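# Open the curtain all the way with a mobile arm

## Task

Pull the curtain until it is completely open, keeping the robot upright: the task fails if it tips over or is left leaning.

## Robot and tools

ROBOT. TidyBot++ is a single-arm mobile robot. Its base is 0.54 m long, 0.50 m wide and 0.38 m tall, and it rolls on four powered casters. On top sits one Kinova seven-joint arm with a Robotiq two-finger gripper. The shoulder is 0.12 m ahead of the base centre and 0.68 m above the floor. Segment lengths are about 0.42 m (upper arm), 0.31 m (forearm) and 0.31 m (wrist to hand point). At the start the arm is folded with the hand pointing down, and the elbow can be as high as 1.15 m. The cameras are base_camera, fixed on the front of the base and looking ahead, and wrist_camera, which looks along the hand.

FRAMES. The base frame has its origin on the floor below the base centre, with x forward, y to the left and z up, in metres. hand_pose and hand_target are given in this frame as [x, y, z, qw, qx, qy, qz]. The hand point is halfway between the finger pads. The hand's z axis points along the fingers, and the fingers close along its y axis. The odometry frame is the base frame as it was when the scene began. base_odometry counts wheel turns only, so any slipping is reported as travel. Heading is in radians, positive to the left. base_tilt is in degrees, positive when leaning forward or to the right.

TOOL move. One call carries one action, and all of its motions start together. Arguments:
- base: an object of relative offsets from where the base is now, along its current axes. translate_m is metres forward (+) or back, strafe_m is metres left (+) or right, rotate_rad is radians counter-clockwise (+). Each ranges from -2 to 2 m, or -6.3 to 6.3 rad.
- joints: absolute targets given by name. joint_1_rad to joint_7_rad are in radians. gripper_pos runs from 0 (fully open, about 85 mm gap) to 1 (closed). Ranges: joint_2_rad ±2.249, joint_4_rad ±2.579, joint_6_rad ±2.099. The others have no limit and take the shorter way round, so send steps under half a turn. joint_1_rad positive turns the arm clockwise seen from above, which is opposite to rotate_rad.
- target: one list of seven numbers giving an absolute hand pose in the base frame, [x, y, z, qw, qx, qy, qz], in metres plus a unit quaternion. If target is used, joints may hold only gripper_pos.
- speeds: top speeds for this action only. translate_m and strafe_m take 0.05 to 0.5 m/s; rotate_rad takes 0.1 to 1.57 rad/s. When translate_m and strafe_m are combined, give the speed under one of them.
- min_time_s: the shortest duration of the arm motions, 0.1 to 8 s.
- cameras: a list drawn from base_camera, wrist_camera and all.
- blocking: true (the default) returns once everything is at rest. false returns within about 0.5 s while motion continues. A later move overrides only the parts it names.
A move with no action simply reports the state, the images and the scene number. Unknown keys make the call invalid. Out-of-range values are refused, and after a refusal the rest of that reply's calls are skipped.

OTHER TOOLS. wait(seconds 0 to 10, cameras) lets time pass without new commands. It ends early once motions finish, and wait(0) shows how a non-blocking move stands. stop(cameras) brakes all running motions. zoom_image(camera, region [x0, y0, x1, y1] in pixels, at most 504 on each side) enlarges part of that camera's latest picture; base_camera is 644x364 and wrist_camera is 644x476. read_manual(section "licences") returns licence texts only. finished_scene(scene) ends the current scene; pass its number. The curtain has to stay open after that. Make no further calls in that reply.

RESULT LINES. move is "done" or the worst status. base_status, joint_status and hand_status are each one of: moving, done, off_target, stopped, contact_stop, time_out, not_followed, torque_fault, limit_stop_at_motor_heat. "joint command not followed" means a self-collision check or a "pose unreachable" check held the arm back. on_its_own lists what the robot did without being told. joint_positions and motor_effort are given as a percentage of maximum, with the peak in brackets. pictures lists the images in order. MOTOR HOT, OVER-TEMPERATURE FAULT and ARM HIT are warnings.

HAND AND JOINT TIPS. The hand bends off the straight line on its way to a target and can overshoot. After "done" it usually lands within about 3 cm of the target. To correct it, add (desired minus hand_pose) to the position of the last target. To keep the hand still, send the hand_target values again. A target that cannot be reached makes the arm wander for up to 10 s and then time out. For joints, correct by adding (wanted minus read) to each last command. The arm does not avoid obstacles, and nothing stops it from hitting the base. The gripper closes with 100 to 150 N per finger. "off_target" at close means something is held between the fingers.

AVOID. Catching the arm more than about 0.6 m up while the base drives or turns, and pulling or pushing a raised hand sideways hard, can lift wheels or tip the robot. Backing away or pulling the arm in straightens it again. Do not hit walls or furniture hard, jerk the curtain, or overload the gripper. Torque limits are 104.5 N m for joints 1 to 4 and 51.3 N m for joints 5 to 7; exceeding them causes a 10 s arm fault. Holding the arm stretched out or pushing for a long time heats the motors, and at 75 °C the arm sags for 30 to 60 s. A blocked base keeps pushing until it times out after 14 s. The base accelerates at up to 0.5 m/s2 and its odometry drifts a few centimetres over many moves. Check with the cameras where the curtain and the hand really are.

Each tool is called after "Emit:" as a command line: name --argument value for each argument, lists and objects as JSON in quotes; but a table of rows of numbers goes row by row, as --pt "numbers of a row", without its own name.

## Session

Emit:
move --joints '{"joint_6_rad": 0.75}' --cameras '["wrist_camera", "base_camera"]'

Emit:
move --base '{"rotate_rad": 1.57}' --cameras '["wrist_camera", "base_camera"]'

Emit:
move --base '{"rotate_rad": 1.57}' --cameras '["wrist_camera", "base_camera"]'

Emit:
move --base '{"rotate_rad": 1.57}' --cameras '["wrist_camera", "base_camera"]'

Scene clock: 2.17 s.
move: done
base_odometry: x=+0.000 y=+0.000 heading=+0.000
base_tilt: forward=+0.1 right=+0.3
base_status: not commanded
joint_positions: joint_1_rad=-0.014 joint_2_rad=-0.339 joint_3_rad=+3.100 joint_4_rad=-2.532 joint_5_rad=+0.004 joint_6_rad=+0.648 joint_7_rad=+1.562 gripper_pos=+0.000
joint_status: all done
motor_effort: joint_1_rad=+0(1) joint_2_rad=-6(6) joint_3_rad=+0(1) joint_4_rad=+17(17) joint_5_rad=+0(1) joint_6_rad=+10(10) joint_7_rad=-1(1)
hand_pose: x=+0.5445 y=+0.0278 z=+0.9029 quat_wxyz=(-0.017, +0.698, +0.022, +0.716) (m; base frame)
hand_target: x=+0.5421 y=+0.0282 z=+0.9345 quat_wxyz=(-0.018, +0.660, +0.022, +0.750) (m; base frame)
hand_status: not commanded
pictures: base_camera, wrist_camera
camera_calibration:
wrist_camera: T_world_to_cam=[[0.0506671, -0.998689, -0.00729904, 0.00774209], [0.0330227, 0.0089797, -0.999414, 0.944033], [0.998169, 0.0503963, 0.0334344, -0.441814], [0, 0, 0, 1]] pos_world=[0.409438, 0.0215206, 0.958308]

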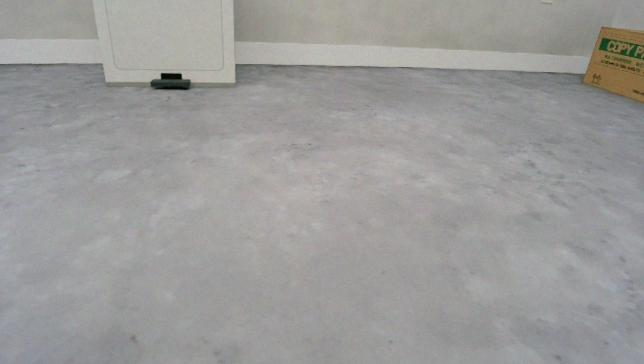

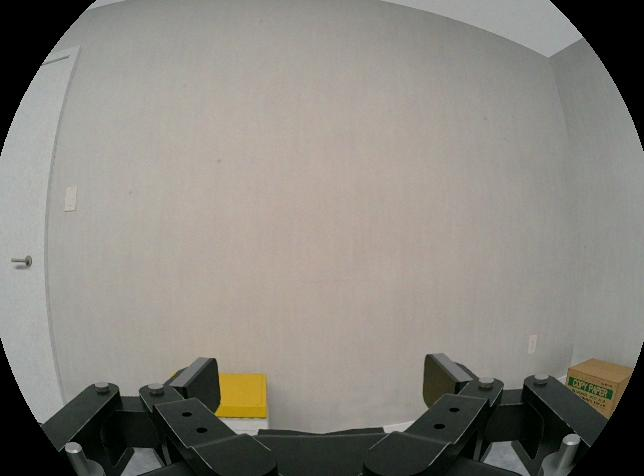

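Scene clock: 4.47 s.
move: done
base_odometry: x=+0.000 y=+0.000 heading=+1.569
base_tilt: forward=+0.1 right=+0.3
base_status: done
joint_positions: joint_1_rad=-0.014 joint_2_rad=-0.339 joint_3_rad=+3.100 joint_4_rad=-2.532 joint_5_rad=+0.004 joint_6_rad=+0.648 joint_7_rad=+1.562 gripper_pos=+0.000
joint_status: not commanded
motor_effort: joint_1_rad=+0(1) joint_2_rad=-6(8) joint_3_rad=+0(2) joint_4_rad=+16(17) joint_5_rad=-1(1) joint_6_rad=+9(10) joint_7_rad=-1(1)
hand_pose: x=+0.5445 y=+0.0279 z=+0.9029 quat_wxyz=(-0.017, +0.698, +0.023, +0.716) (m; base frame)
hand_target: x=+0.5421 y=+0.0282 z=+0.9345 quat_wxyz=(-0.018, +0.660, +0.022, +0.750) (m; base frame)
hand_status: not commanded
pictures: base_camera, wrist_camera
camera_calibration:
wrist_camera: T_world_to_cam=[[0.0509669, -0.998674, -0.00728868, 0.00770916], [0.0331201, 0.00898433, -0.999411, 0.943989], [0.998151, 0.0506955, 0.033534, -0.441912], [0, 0, 0, 1]] pos_world=[0.409437, 0.0216208, 0.958308]

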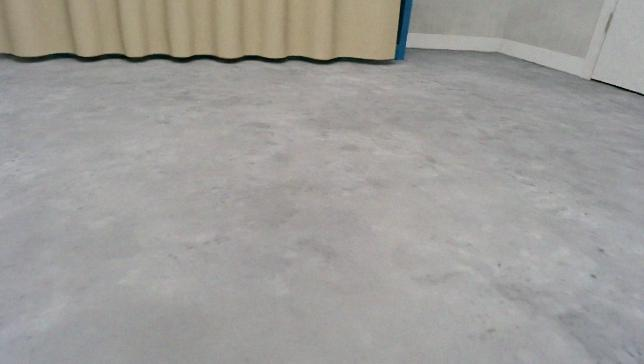

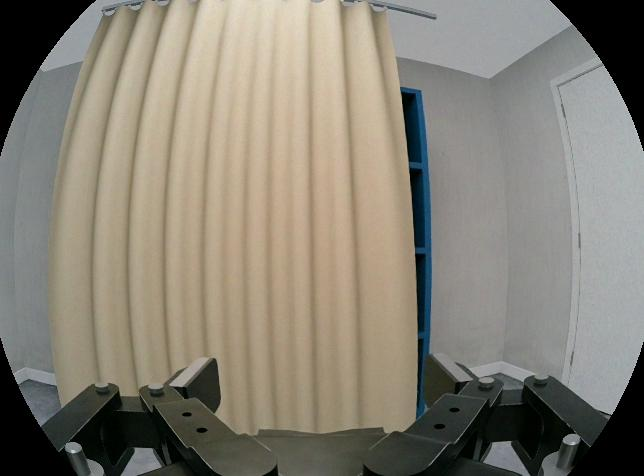

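Scene clock: 6.77 s.
move: done
base_odometry: x=+0.000 y=+0.000 heading=+3.138
base_tilt: forward=+0.1 right=+0.3
base_status: done
joint_positions: joint_1_rad=-0.014 joint_2_rad=-0.339 joint_3_rad=+3.100 joint_4_rad=-2.532 joint_5_rad=+0.004 joint_6_rad=+0.648 joint_7_rad=+1.562 gripper_pos=+0.000
joint_status: not commanded
motor_effort: joint_1_rad=+0(2) joint_2_rad=-6(8) joint_3_rad=+1(2) joint_4_rad=+16(17) joint_5_rad=-1(1) joint_6_rad=+9(10) joint_7_rad=-1(1)
hand_pose: x=+0.5445 y=+0.0280 z=+0.9029 quat_wxyz=(-0.017, +0.698, +0.023, +0.716) (m; base frame)
hand_target: x=+0.5421 y=+0.0282 z=+0.9345 quat_wxyz=(-0.018, +0.660, +0.022, +0.750) (m; base frame)
hand_status: not commanded
pictures: base_camera, wrist_camera
camera_calibration:
wrist_camera: T_world_to_cam=[[0.0510649, -0.998669, -0.00718708, 0.00767181], [0.0331242, 0.00888616, -0.999412, 0.943989], [0.998146, 0.0507968, 0.0335339, -0.441917], [0, 0, 0, 1]] pos_world=[0.409437, 0.0217211, 0.958308]

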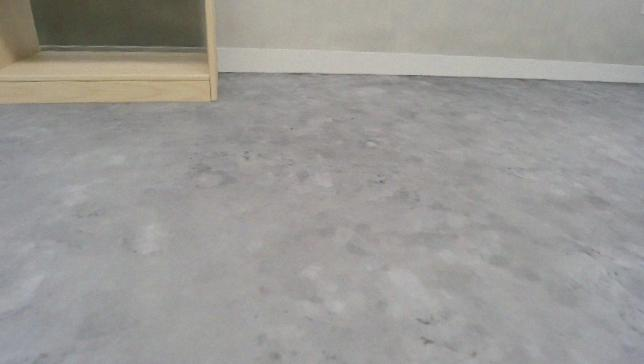

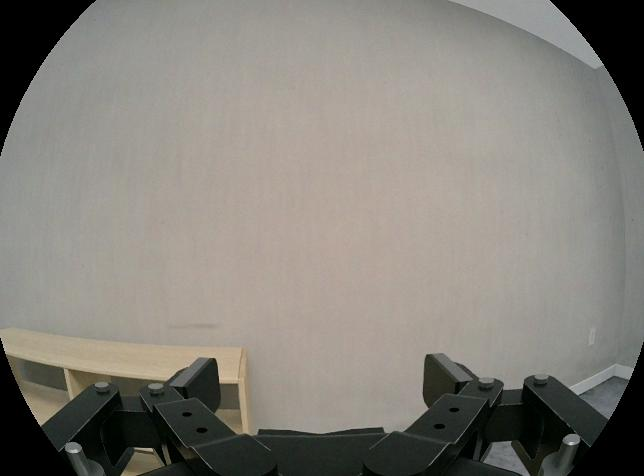

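Scene clock: 9.07 s.
move: done
base_odometry: x=+0.000 y=+0.000 heading=-1.576
base_tilt: forward=+0.1 right=+0.3
base_status: done
joint_positions: joint_1_rad=-0.014 joint_2_rad=-0.339 joint_3_rad=+3.100 joint_4_rad=-2.532 joint_5_rad=+0.004 joint_6_rad=+0.648 joint_7_rad=+1.562 gripper_pos=+0.000
joint_status: not commanded
motor_effort: joint_1_rad=+0(1) joint_2_rad=-5(8) joint_3_rad=+0(2) joint_4_rad=+16(17) joint_5_rad=+0(2) joint_6_rad=+9(10) joint_7_rad=-1(1)
hand_pose: x=+0.5445 y=+0.0280 z=+0.9029 quat_wxyz=(-0.017, +0.698, +0.023, +0.716) (m; base frame)
hand_target: x=+0.5421 y=+0.0282 z=+0.9345 quat_wxyz=(-0.018, +0.660, +0.022, +0.750) (m; base frame)
hand_status: not commanded
pictures: base_camera, wrist_camera
camera_calibration:
wrist_camera: T_world_to_cam=[[0.0511646, -0.998664, -0.00718532, 0.00762925], [0.0331233, 0.00888771, -0.999412, 0.943989], [0.998141, 0.0508965, 0.0335338, -0.441917], [0, 0, 0, 1]] pos_world=[0.409437, 0.0217212, 0.958308]

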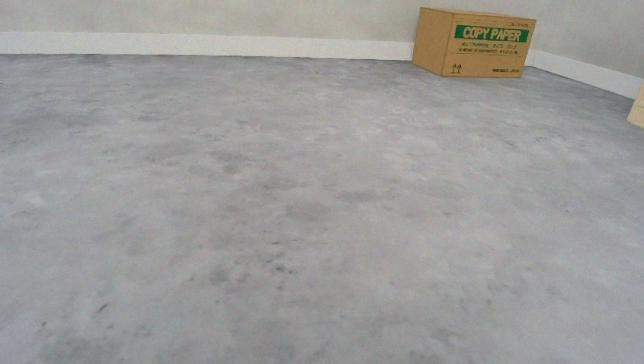

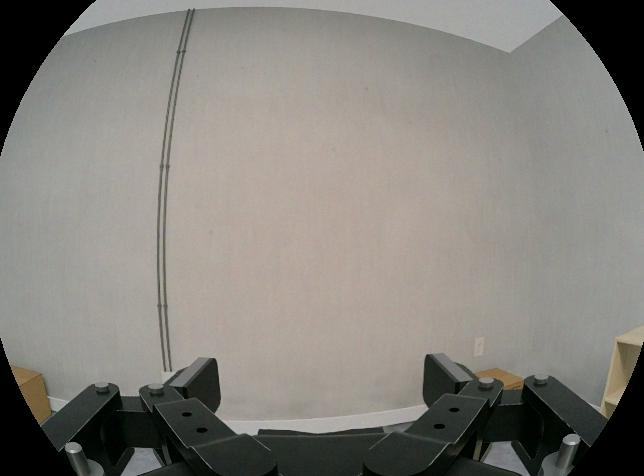

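Emit:
move --base '{"translate_m": -1.44, "strafe_m": 0.952, "rotate_rad": -2.907}' --speeds '{"rotate_rad": 1.0}' --target '[0.576, 0.288, 1.25, -0.275, 0.651, 0.275, 0.651]' --min_time_s 2 --cameras '["wrist_camera", "base_camera"]'

Scene clock: 32.97 s.
move: done
base_odometry: x=+0.959 y=+1.435 heading=+1.800
base_tilt: forward=+0.1 right=+0.3
base_status: done
joint_positions: joint_1_rad=-0.242 joint_2_rad=-0.093 joint_3_rad=+3.142 joint_4_rad=-1.176 joint_5_rad=-0.844 joint_6_rad=-0.631 joint_7_rad=+2.290 gripper_pos=+0.000
joint_status: not commanded
motor_effort: joint_1_rad=+1(2) joint_2_rad=-15(17) joint_3_rad=+0(3) joint_4_rad=+18(20) joint_5_rad=-5(5) joint_6_rad=+7(11) joint_7_rad=-1(1)
hand_pose: x=+0.5884 y=+0.2585 z=+1.2585 quat_wxyz=(-0.247, +0.654, +0.237, +0.675) (m; base frame)
hand_target: x=+0.5760 y=+0.2880 z=+1.2500 quat_wxyz=(-0.275, +0.651, +0.275, +0.651) (m; base frame)
hand_status: done (0.033 m and 6.0 deg from the pose sent, 0.435 m and 42.6 deg at the start)
pictures: base_camera, wrist_camera
camera_calibration:
wrist_camera: T_world_to_cam=[[0.639647, -0.768459, -0.0179422, -0.154172], [0.0196151, 0.0396525, -0.999021, 1.29524], [0.768419, 0.638669, 0.040437, -0.534856], [0, 0, 0, 1]] pos_world=[0.484203, 0.171761, 1.31283]

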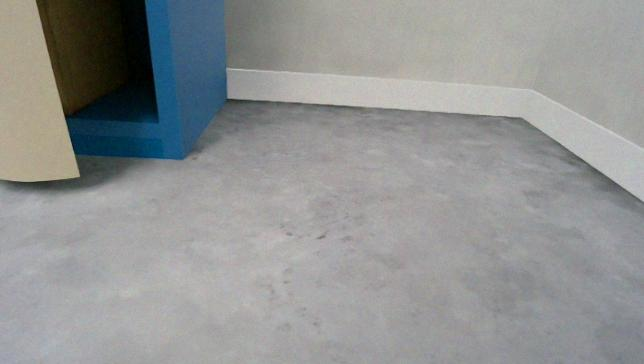

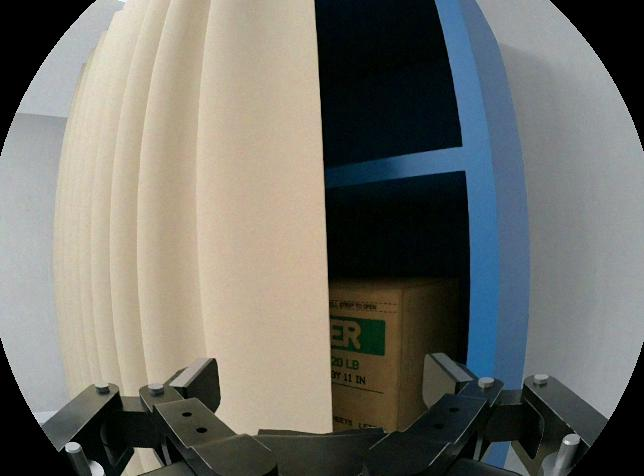

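Emit:
move --base '{"translate_m": 0.172, "strafe_m": 0.138}' --cameras '["wrist_camera", "base_camera"]'

Scene clock: 53.37 s.
move: done
base_odometry: x=+0.786 y=+1.572 heading=+1.800
base_tilt: forward=+0.1 right=+0.3
base_status: done
joint_positions: joint_1_rad=-0.244 joint_2_rad=-0.075 joint_3_rad=+3.142 joint_4_rad=-1.172 joint_5_rad=-0.845 joint_6_rad=-0.633 joint_7_rad=+2.290 gripper_pos=+0.000
joint_status: not commanded
motor_effort: joint_1_rad=+1(1) joint_2_rad=-16(19) joint_3_rad=+1(1) joint_4_rad=+17(18) joint_5_rad=-4(5) joint_6_rad=+7(8) joint_7_rad=-1(1)
hand_pose: x=+0.5969 y=+0.2621 z=+1.2510 quat_wxyz=(-0.249, +0.659, +0.238, +0.669) (m; base frame)
hand_target: x=+0.5760 y=+0.2880 z=+1.2500 quat_wxyz=(-0.275, +0.651, +0.275, +0.651) (m; base frame)
hand_status: not commanded
pictures: base_camera, wrist_camera
camera_calibration:
wrist_camera: T_world_to_cam=[[0.642011, -0.766293, -0.024837, -0.150353], [0.00479079, 0.0364038, -0.999326, 1.29761], [0.766681, 0.641459, 0.0270428, -0.526334], [0, 0, 0, 1]] pos_world=[0.493841, 0.175169, 1.30723]

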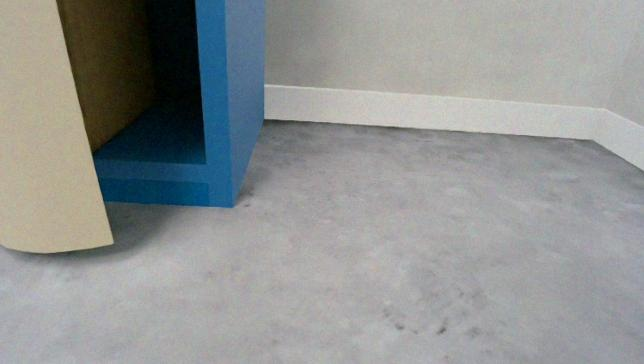

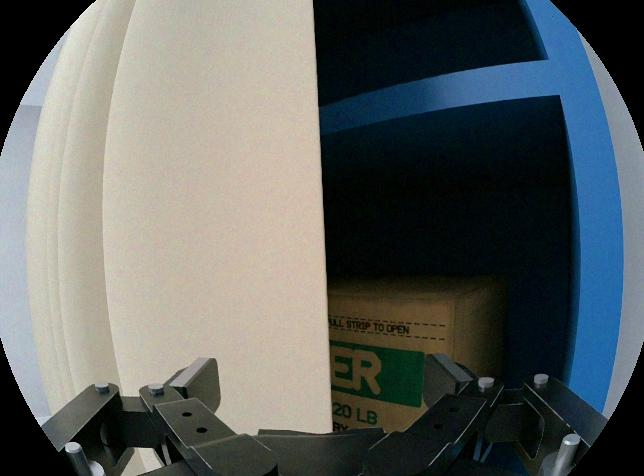

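Emit:
move --base '{"translate_m": 0.04, "strafe_m": 0.033}'

Emit:
move --joints '{"gripper_pos": 1.0}' --cameras '["wrist_camera"]'

Emit:
move --base '{"strafe_m": 0.4}' --speeds '{"strafe_m": 0.2}' --cameras '["wrist_camera"]'

Scene clock: 74.10 s.
move: done
base_odometry: x=+0.744 y=+1.604 heading=+1.800
base_tilt: forward=+0.0 right=+0.3
base_status: done
joint_positions: joint_1_rad=-0.245 joint_2_rad=-0.067 joint_3_rad=+3.142 joint_4_rad=-1.171 joint_5_rad=-0.845 joint_6_rad=-0.634 joint_7_rad=+2.290 gripper_pos=+0.000
joint_status: not commanded
motor_effort: joint_1_rad=+1(1) joint_2_rad=-15(20) joint_3_rad=+0(1) joint_4_rad=+17(19) joint_5_rad=-4(4) joint_6_rad=+7(8) joint_7_rad=-1(1)
hand_pose: x=+0.6008 y=+0.2639 z=+1.2473 quat_wxyz=(-0.249, +0.661, +0.238, +0.666) (m; base frame)
hand_target: x=+0.5760 y=+0.2880 z=+1.2500 quat_wxyz=(-0.275, +0.651, +0.275, +0.651) (m; base frame)
hand_status: not commanded
pictures: none

Scene clock: 75.20 s.
move: done
base_odometry: x=+0.744 y=+1.604 heading=+1.800
base_tilt: forward=+0.1 right=+0.3
base_status: not commanded
joint_positions: joint_1_rad=-0.245 joint_2_rad=-0.067 joint_3_rad=+3.142 joint_4_rad=-1.171 joint_5_rad=-0.845 joint_6_rad=-0.634 joint_7_rad=+2.290 gripper_pos=+0.999
joint_status: all done
motor_effort: joint_1_rad=+0(1) joint_2_rad=-16(16) joint_3_rad=+0(1) joint_4_rad=+17(18) joint_5_rad=-4(5) joint_6_rad=+8(8) joint_7_rad=-1(1)
hand_pose: x=+0.6008 y=+0.2639 z=+1.2473 quat_wxyz=(-0.249, +0.661, +0.238, +0.666) (m; base frame)
hand_target: x=+0.5760 y=+0.2880 z=+1.2500 quat_wxyz=(-0.275, +0.651, +0.275, +0.651) (m; base frame)
hand_status: not commanded
pictures: wrist_camera
camera_calibration:
wrist_camera: T_world_to_cam=[[0.643149, -0.765229, -0.0280075, -0.148572], [-0.00228177, 0.0346603, -0.999397, 1.29865], [0.765738, 0.642824, 0.0205456, -0.522036], [0, 0, 0, 1]] pos_world=[0.49826, 0.176874, 1.30443]

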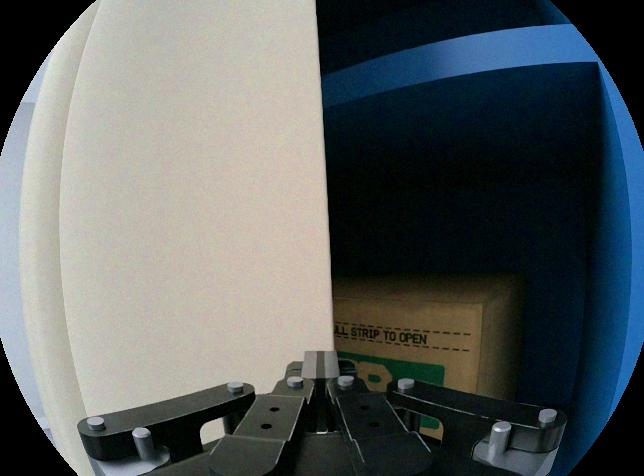

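Scene clock: 77.90 s.
move: done
base_odometry: x=+0.354 y=+1.513 heading=+1.799
base_tilt: forward=+0.0 right=+0.3
base_status: done
joint_positions: joint_1_rad=-0.245 joint_2_rad=-0.067 joint_3_rad=+3.142 joint_4_rad=-1.171 joint_5_rad=-0.846 joint_6_rad=-0.634 joint_7_rad=+2.290 gripper_pos=+0.999
joint_status: not commanded
motor_effort: joint_1_rad=-1(1) joint_2_rad=-15(17) joint_3_rad=-1(2) joint_4_rad=+17(18) joint_5_rad=-5(5) joint_6_rad=+6(8) joint_7_rad=-1(1)
hand_pose: x=+0.6007 y=+0.2641 z=+1.2473 quat_wxyz=(-0.250, +0.661, +0.238, +0.666) (m; base frame)
hand_target: x=+0.5760 y=+0.2880 z=+1.2500 quat_wxyz=(-0.275, +0.651, +0.275, +0.651) (m; base frame)
hand_status: not commanded
pictures: wrist_camera
camera_calibration:
wrist_camera: T_world_to_cam=[[0.643632, -0.764818, -0.0281333, -0.148508], [-0.00253786, 0.0346264, -0.999397, 1.29868], [0.765331, 0.643316, 0.0203456, -0.521708], [0, 0, 0, 1]] pos_world=[0.49816, 0.177073, 1.30433]

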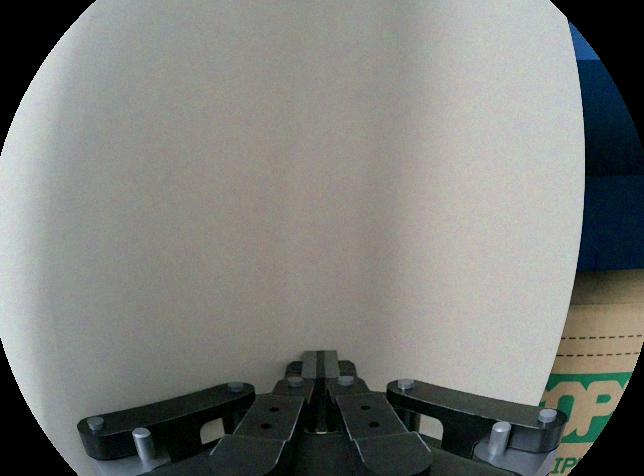

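Emit:
move --base '{"translate_m": -0.1, "strafe_m": -0.43}' --joints '{"gripper_pos": 0}' --cameras '["wrist_camera", "base_camera"]'

Scene clock: 93.40 s.
move: done
base_odometry: x=+0.796 y=+1.513 heading=+1.799
base_tilt: forward=+0.1 right=+0.3
base_status: done
joint_positions: joint_1_rad=-0.246 joint_2_rad=-0.067 joint_3_rad=+3.142 joint_4_rad=-1.170 joint_5_rad=-0.846 joint_6_rad=-0.635 joint_7_rad=+2.290 gripper_pos=+0.000
joint_status: all done
motor_effort: joint_1_rad=+0(2) joint_2_rad=-16(20) joint_3_rad=+0(2) joint_4_rad=+17(19) joint_5_rad=-4(5) joint_6_rad=+7(8) joint_7_rad=-1(1)
hand_pose: x=+0.6005 y=+0.2642 z=+1.2473 quat_wxyz=(-0.250, +0.661, +0.239, +0.666) (m; base frame)
hand_target: x=+0.5760 y=+0.2880 z=+1.2500 quat_wxyz=(-0.275, +0.651, +0.275, +0.651) (m; base frame)
hand_status: not commanded
pictures: base_camera, wrist_camera
camera_calibration:
wrist_camera: T_world_to_cam=[[0.644329, -0.764227, -0.028234, -0.148684], [-0.00286383, 0.0345078, -0.9994, 1.29896], [0.764743, 0.644024, 0.0200458, -0.521139], [0, 0, 0, 1]] pos_world=[0.498059, 0.177173, 1.30443]

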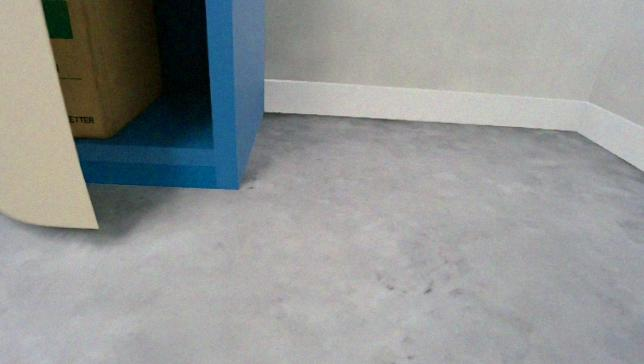

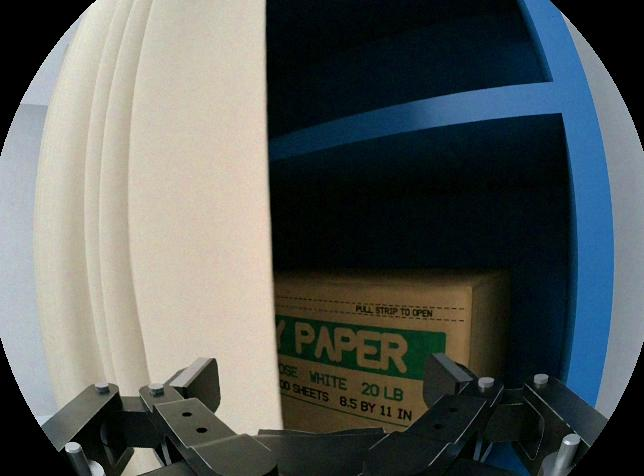

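Emit:
move --base '{"translate_m": 0.15, "strafe_m": 0.192}' --cameras '["wrist_camera", "base_camera"]'

Scene clock: 113.30 s.
move: done
base_odometry: x=+0.575 y=+1.616 heading=+1.799
base_tilt: forward=+0.1 right=+0.3
base_status: done
joint_positions: joint_1_rad=-0.248 joint_2_rad=-0.066 joint_3_rad=+3.142 joint_4_rad=-1.169 joint_5_rad=-0.847 joint_6_rad=-0.635 joint_7_rad=+2.290 gripper_pos=+0.000
joint_status: not commanded
motor_effort: joint_1_rad=+1(1) joint_2_rad=-15(20) joint_3_rad=+1(2) joint_4_rad=+18(18) joint_5_rad=-4(5) joint_6_rad=+7(8) joint_7_rad=-1(1)
hand_pose: x=+0.6003 y=+0.2654 z=+1.2473 quat_wxyz=(-0.251, +0.661, +0.239, +0.666) (m; base frame)
hand_target: x=+0.5760 y=+0.2880 z=+1.2500 quat_wxyz=(-0.275, +0.651, +0.275, +0.651) (m; base frame)
hand_status: not commanded
pictures: base_camera, wrist_camera
camera_calibration:
wrist_camera: T_world_to_cam=[[0.646114, -0.762709, -0.028506, -0.148876], [-0.00312044, 0.0347086, -0.999393, 1.29902], [0.763235, 0.64581, 0.0200457, -0.521217], [0, 0, 0, 1]] pos_world=[0.498055, 0.177971, 1.30443]

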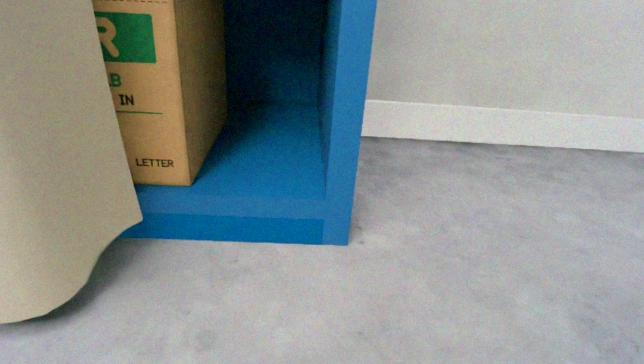

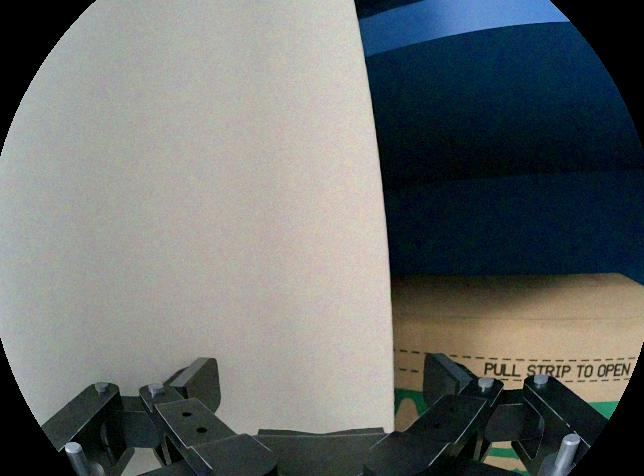

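Emit:
move --base '{"translate_m": 0.012, "strafe_m": 0.0}' --joints '{"gripper_pos": 1.0}' --cameras '["wrist_camera"]'

Scene clock: 130.37 s.
move: done
base_odometry: x=+0.572 y=+1.628 heading=+1.799
base_tilt: forward=+0.1 right=+0.3
base_status: done
joint_positions: joint_1_rad=-0.248 joint_2_rad=-0.064 joint_3_rad=+3.142 joint_4_rad=-1.169 joint_5_rad=-0.847 joint_6_rad=-0.636 joint_7_rad=+2.290 gripper_pos=+0.994
joint_status: all done
motor_effort: joint_1_rad=+0(2) joint_2_rad=-15(20) joint_3_rad=+0(2) joint_4_rad=+17(18) joint_5_rad=-4(5) joint_6_rad=+6(8) joint_7_rad=-1(1)
hand_pose: x=+0.6011 y=+0.2658 z=+1.2466 quat_wxyz=(-0.251, +0.661, +0.239, +0.665) (m; base frame)
hand_target: x=+0.5760 y=+0.2880 z=+1.2500 quat_wxyz=(-0.275, +0.651, +0.275, +0.651) (m; base frame)
hand_status: not commanded
pictures: wrist_camera
camera_calibration:
wrist_camera: T_world_to_cam=[[0.646497, -0.762342, -0.0296057, -0.14806], [-0.00484138, 0.0347057, -0.999386, 1.29926], [0.762901, 0.646243, 0.0187463, -0.520446], [0, 0, 0, 1]] pos_world=[0.49906, 0.178371, 1.30384]

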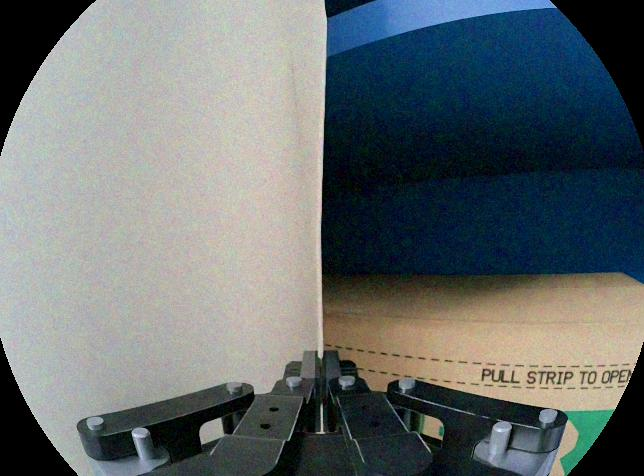

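Emit:
move --base '{"strafe_m": 1.2, "translate_m": -0.03}' --speeds '{"strafe_m": 0.2}' --cameras '["wrist_camera"]'

Scene clock: 144.00 s.
move: done
base_odometry: x=-0.590 y=+1.327 heading=+1.799
base_tilt: forward=+0.0 right=+0.4
base_status: done
joint_positions: joint_1_rad=-0.248 joint_2_rad=-0.082 joint_3_rad=+3.150 joint_4_rad=-1.130 joint_5_rad=-0.859 joint_6_rad=-0.636 joint_7_rad=+2.291 gripper_pos=+0.994
joint_status: not commanded
motor_effort: joint_1_rad=-3(4) joint_2_rad=-7(16) joint_3_rad=-4(5) joint_4_rad=+11(18) joint_5_rad=-2(5) joint_6_rad=+0(8) joint_7_rad=-1(1)
hand_pose: x=+0.5858 y=+0.2589 z=+1.2793 quat_wxyz=(-0.252, +0.641, +0.237, +0.685) (m; base frame)
hand_target: x=+0.5760 y=+0.2880 z=+1.2500 quat_wxyz=(-0.275, +0.651, +0.275, +0.651) (m; base frame)
hand_status: not commanded
pictures: wrist_camera
camera_calibration:
wrist_camera: T_world_to_cam=[[0.645965, -0.763248, -0.0134514, -0.162648], [0.0485178, 0.0586352, -0.9971, 1.29177], [0.761824, 0.643439, 0.0749074, -0.575475], [0, 0, 0, 1]] pos_world=[0.480801, 0.170399, 1.32894]

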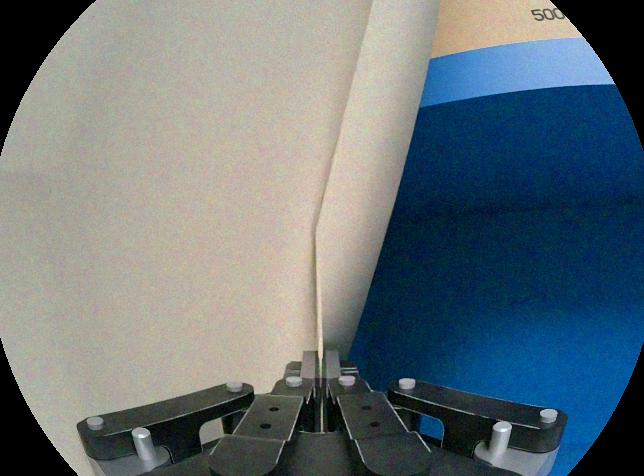

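Emit:
move --base '{"strafe_m": 0.38}' --speeds '{"strafe_m": 0.15}' --cameras '["wrist_camera", "base_camera"]'

Scene clock: 158.33 s.
move: done
base_odometry: x=-0.960 y=+1.241 heading=+1.799
base_tilt: forward=+0.1 right=+0.4
base_status: done
joint_positions: joint_1_rad=-0.245 joint_2_rad=-0.093 joint_3_rad=+3.159 joint_4_rad=-1.124 joint_5_rad=-0.860 joint_6_rad=-0.636 joint_7_rad=+2.291 gripper_pos=+0.994
joint_status: not commanded
motor_effort: joint_1_rad=-4(5) joint_2_rad=-6(8) joint_3_rad=-5(6) joint_4_rad=+11(11) joint_5_rad=-2(3) joint_6_rad=-1(3) joint_7_rad=-1(1)
hand_pose: x=+0.5816 y=+0.2513 z=+1.2883 quat_wxyz=(-0.248, +0.636, +0.234, +0.693) (m; base frame)
hand_target: x=+0.5760 y=+0.2880 z=+1.2500 quat_wxyz=(-0.275, +0.651, +0.275, +0.651) (m; base frame)
hand_status: not commanded
pictures: base_camera, wrist_camera
camera_calibration:
wrist_camera: T_world_to_cam=[[0.637587, -0.770339, -0.00778674, -0.16621], [0.0649166, 0.0637958, -0.995849, 1.28903], [0.767638, 0.634435, 0.0906831, -0.589441], [0, 0, 0, 1]] pos_world=[0.474771, 0.16369, 1.33584]

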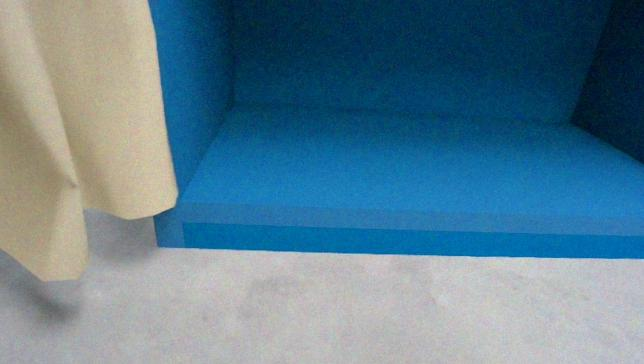

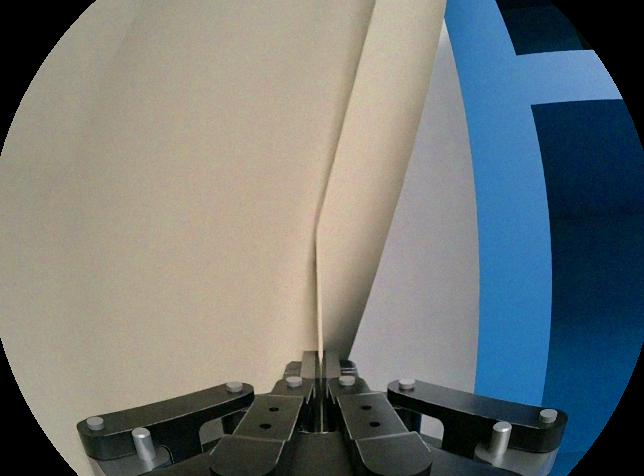

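Emit:
move --base '{"strafe_m": 0.17}' --speeds '{"strafe_m": 0.1}' --cameras '["wrist_camera"]'

Scene clock: 167.93 s.
move: done
base_odometry: x=-1.126 y=+1.203 heading=+1.798
base_tilt: forward=+0.1 right=+0.3
base_status: done
joint_positions: joint_1_rad=-0.230 joint_2_rad=-0.122 joint_3_rad=+3.183 joint_4_rad=-1.096 joint_5_rad=-0.867 joint_6_rad=-0.636 joint_7_rad=+2.291 gripper_pos=+0.994
joint_status: not commanded
motor_effort: joint_1_rad=-8(8) joint_2_rad=-1(7) joint_3_rad=-9(10) joint_4_rad=+6(10) joint_5_rad=-2(3) joint_6_rad=-7(9) joint_7_rad=+0(1)
hand_pose: x=+0.5675 y=+0.2275 z=+1.3192 quat_wxyz=(-0.236, +0.618, +0.222, +0.716) (m; base frame)
hand_target: x=+0.5760 y=+0.2880 z=+1.2500 quat_wxyz=(-0.275, +0.651, +0.275, +0.651) (m; base frame)
hand_status: not commanded
pictures: wrist_camera
camera_calibration:
wrist_camera: T_world_to_cam=[[0.610441, -0.792005, 0.00951547, -0.177762], [0.120974, 0.0813551, -0.989316, 1.2777], [0.782769, 0.60507, 0.145474, -0.640569], [0, 0, 0, 1]] pos_world=[0.455362, 0.142853, 1.35893]

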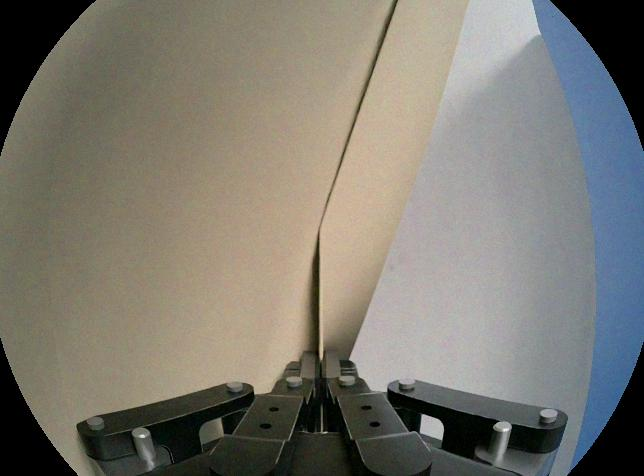

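Emit:
move --base '{"strafe_m": 0.06}' --speeds '{"strafe_m": 0.1}'

Emit:
move --base '{"strafe_m": -0.18}' --speeds '{"strafe_m": 0.3}'

Emit:
move --joints '{"gripper_pos": 0.0}'

Emit:
move --base '{"translate_m": -0.55, "strafe_m": -0.55}' --joints '{"joint_1_rad": 0.0, "joint_2_rad": -0.33, "joint_3_rad": 3.14, "joint_4_rad": -2.4, "joint_5_rad": 0.0, "joint_6_rad": 1.3, "joint_7_rad": 1.57}' --min_time_s 3 --cameras '["wrist_camera", "base_camera"]'

Scene clock: 178.43 s.
move: done
base_odometry: x=-1.184 y=+1.189 heading=+1.798
base_tilt: forward=+0.0 right=+0.3
base_status: done
joint_positions: joint_1_rad=-0.221 joint_2_rad=-0.135 joint_3_rad=+3.198 joint_4_rad=-1.084 joint_5_rad=-0.869 joint_6_rad=-0.636 joint_7_rad=+2.291 gripper_pos=+0.994
joint_status: not commanded
motor_effort: joint_1_rad=-9(10) joint_2_rad=+3(4) joint_3_rad=-12(13) joint_4_rad=+4(6) joint_5_rad=-1(2) joint_6_rad=-11(12) joint_7_rad=+0(1)
hand_pose: x=+0.5625 y=+0.2133 z=+1.3322 quat_wxyz=(-0.228, +0.611, +0.215, +0.727) (m; base frame)
hand_target: x=+0.5760 y=+0.2880 z=+1.2500 quat_wxyz=(-0.275, +0.651, +0.275, +0.651) (m; base frame)
hand_status: not commanded
pictures: none

Scene clock: 180.13 s.
move: done
base_odometry: x=-1.008 y=+1.230 heading=+1.798
base_tilt: forward=+0.1 right=+0.3
base_status: done
joint_positions: joint_1_rad=-0.226 joint_2_rad=-0.100 joint_3_rad=+3.174 joint_4_rad=-1.114 joint_5_rad=-0.869 joint_6_rad=-0.638 joint_7_rad=+2.292 gripper_pos=+0.994
joint_status: not commanded
motor_effort: joint_1_rad=-2(10) joint_2_rad=-14(14) joint_3_rad=-2(12) joint_4_rad=+16(17) joint_5_rad=-5(6) joint_6_rad=+6(12) joint_7_rad=-1(1)
hand_pose: x=+0.5834 y=+0.2342 z=+1.2978 quat_wxyz=(-0.240, +0.633, +0.223, +0.702) (m; base frame)
hand_target: x=+0.5760 y=+0.2880 z=+1.2500 quat_wxyz=(-0.275, +0.651, +0.275, +0.651) (m; base frame)
hand_status: not commanded
pictures: none

Scene clock: 181.23 s.
move: done
base_odometry: x=-1.008 y=+1.230 heading=+1.798
base_tilt: forward=+0.0 right=+0.3
base_status: not commanded
joint_positions: joint_1_rad=-0.228 joint_2_rad=-0.097 joint_3_rad=+3.170 joint_4_rad=-1.115 joint_5_rad=-0.869 joint_6_rad=-0.638 joint_7_rad=+2.292 gripper_pos=+0.000
joint_status: all done
motor_effort: joint_1_rad=-2(2) joint_2_rad=-14(15) joint_3_rad=-2(3) joint_4_rad=+16(18) joint_5_rad=-5(5) joint_6_rad=+6(7) joint_7_rad=-1(1)
hand_pose: x=+0.5837 y=+0.2383 z=+1.2956 quat_wxyz=(-0.242, +0.634, +0.225, +0.699) (m; base frame)
hand_target: x=+0.5760 y=+0.2880 z=+1.2500 quat_wxyz=(-0.275, +0.651, +0.275, +0.651) (m; base frame)
hand_status: not commanded
pictures: none

Scene clock: 184.90 s.
move: done
base_odometry: x=-0.349 y=+0.818 heading=+1.798
base_tilt: forward=+0.0 right=+0.3
base_status: done
joint_positions: joint_1_rad=-0.019 joint_2_rad=-0.299 joint_3_rad=+3.154 joint_4_rad=-2.363 joint_5_rad=-0.057 joint_6_rad=+1.201 joint_7_rad=+1.618 gripper_pos=+0.000
joint_status: all done
motor_effort: joint_1_rad=+0(2) joint_2_rad=-7(19) joint_3_rad=+0(3) joint_4_rad=+17(20) joint_5_rad=+0(5) joint_6_rad=+7(9) joint_7_rad=-1(2)
hand_pose: x=+0.5087 y=-0.0141 z=+1.1371 quat_wxyz=(+0.019, +0.419, -0.019, +0.908) (m; base frame)
hand_target: x=+0.4753 y=+0.0021 z=+1.1528 quat_wxyz=(-0.001, +0.376, +0.000, +0.927) (m; base frame)
hand_status: not commanded
pictures: base_camera, wrist_camera
camera_calibration:
wrist_camera: T_world_to_cam=[[-0.0447101, -0.998459, -0.0328617, 0.0470795], [0.655571, -0.00450304, -0.75512, 0.584935], [0.753809, -0.0553047, 0.654763, -0.995525], [0, 0, 0, 1]] pos_world=[0.369074, -0.00541629, 1.09508]

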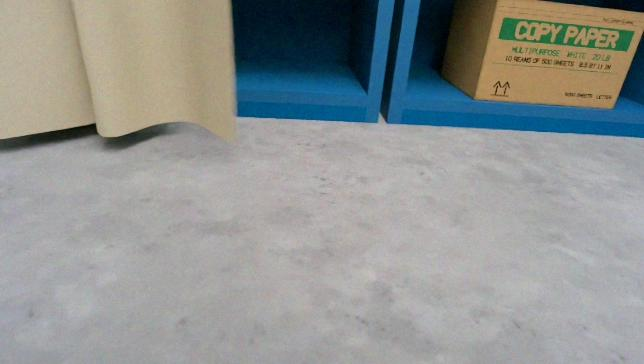

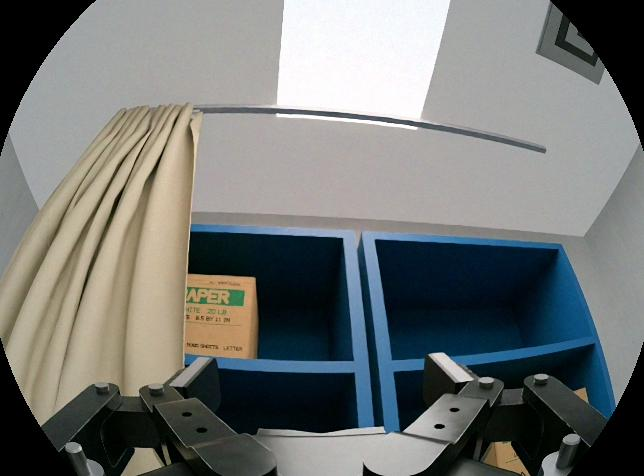

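Emit:
finished_scene --scene 2

The scene is finished: the task was done.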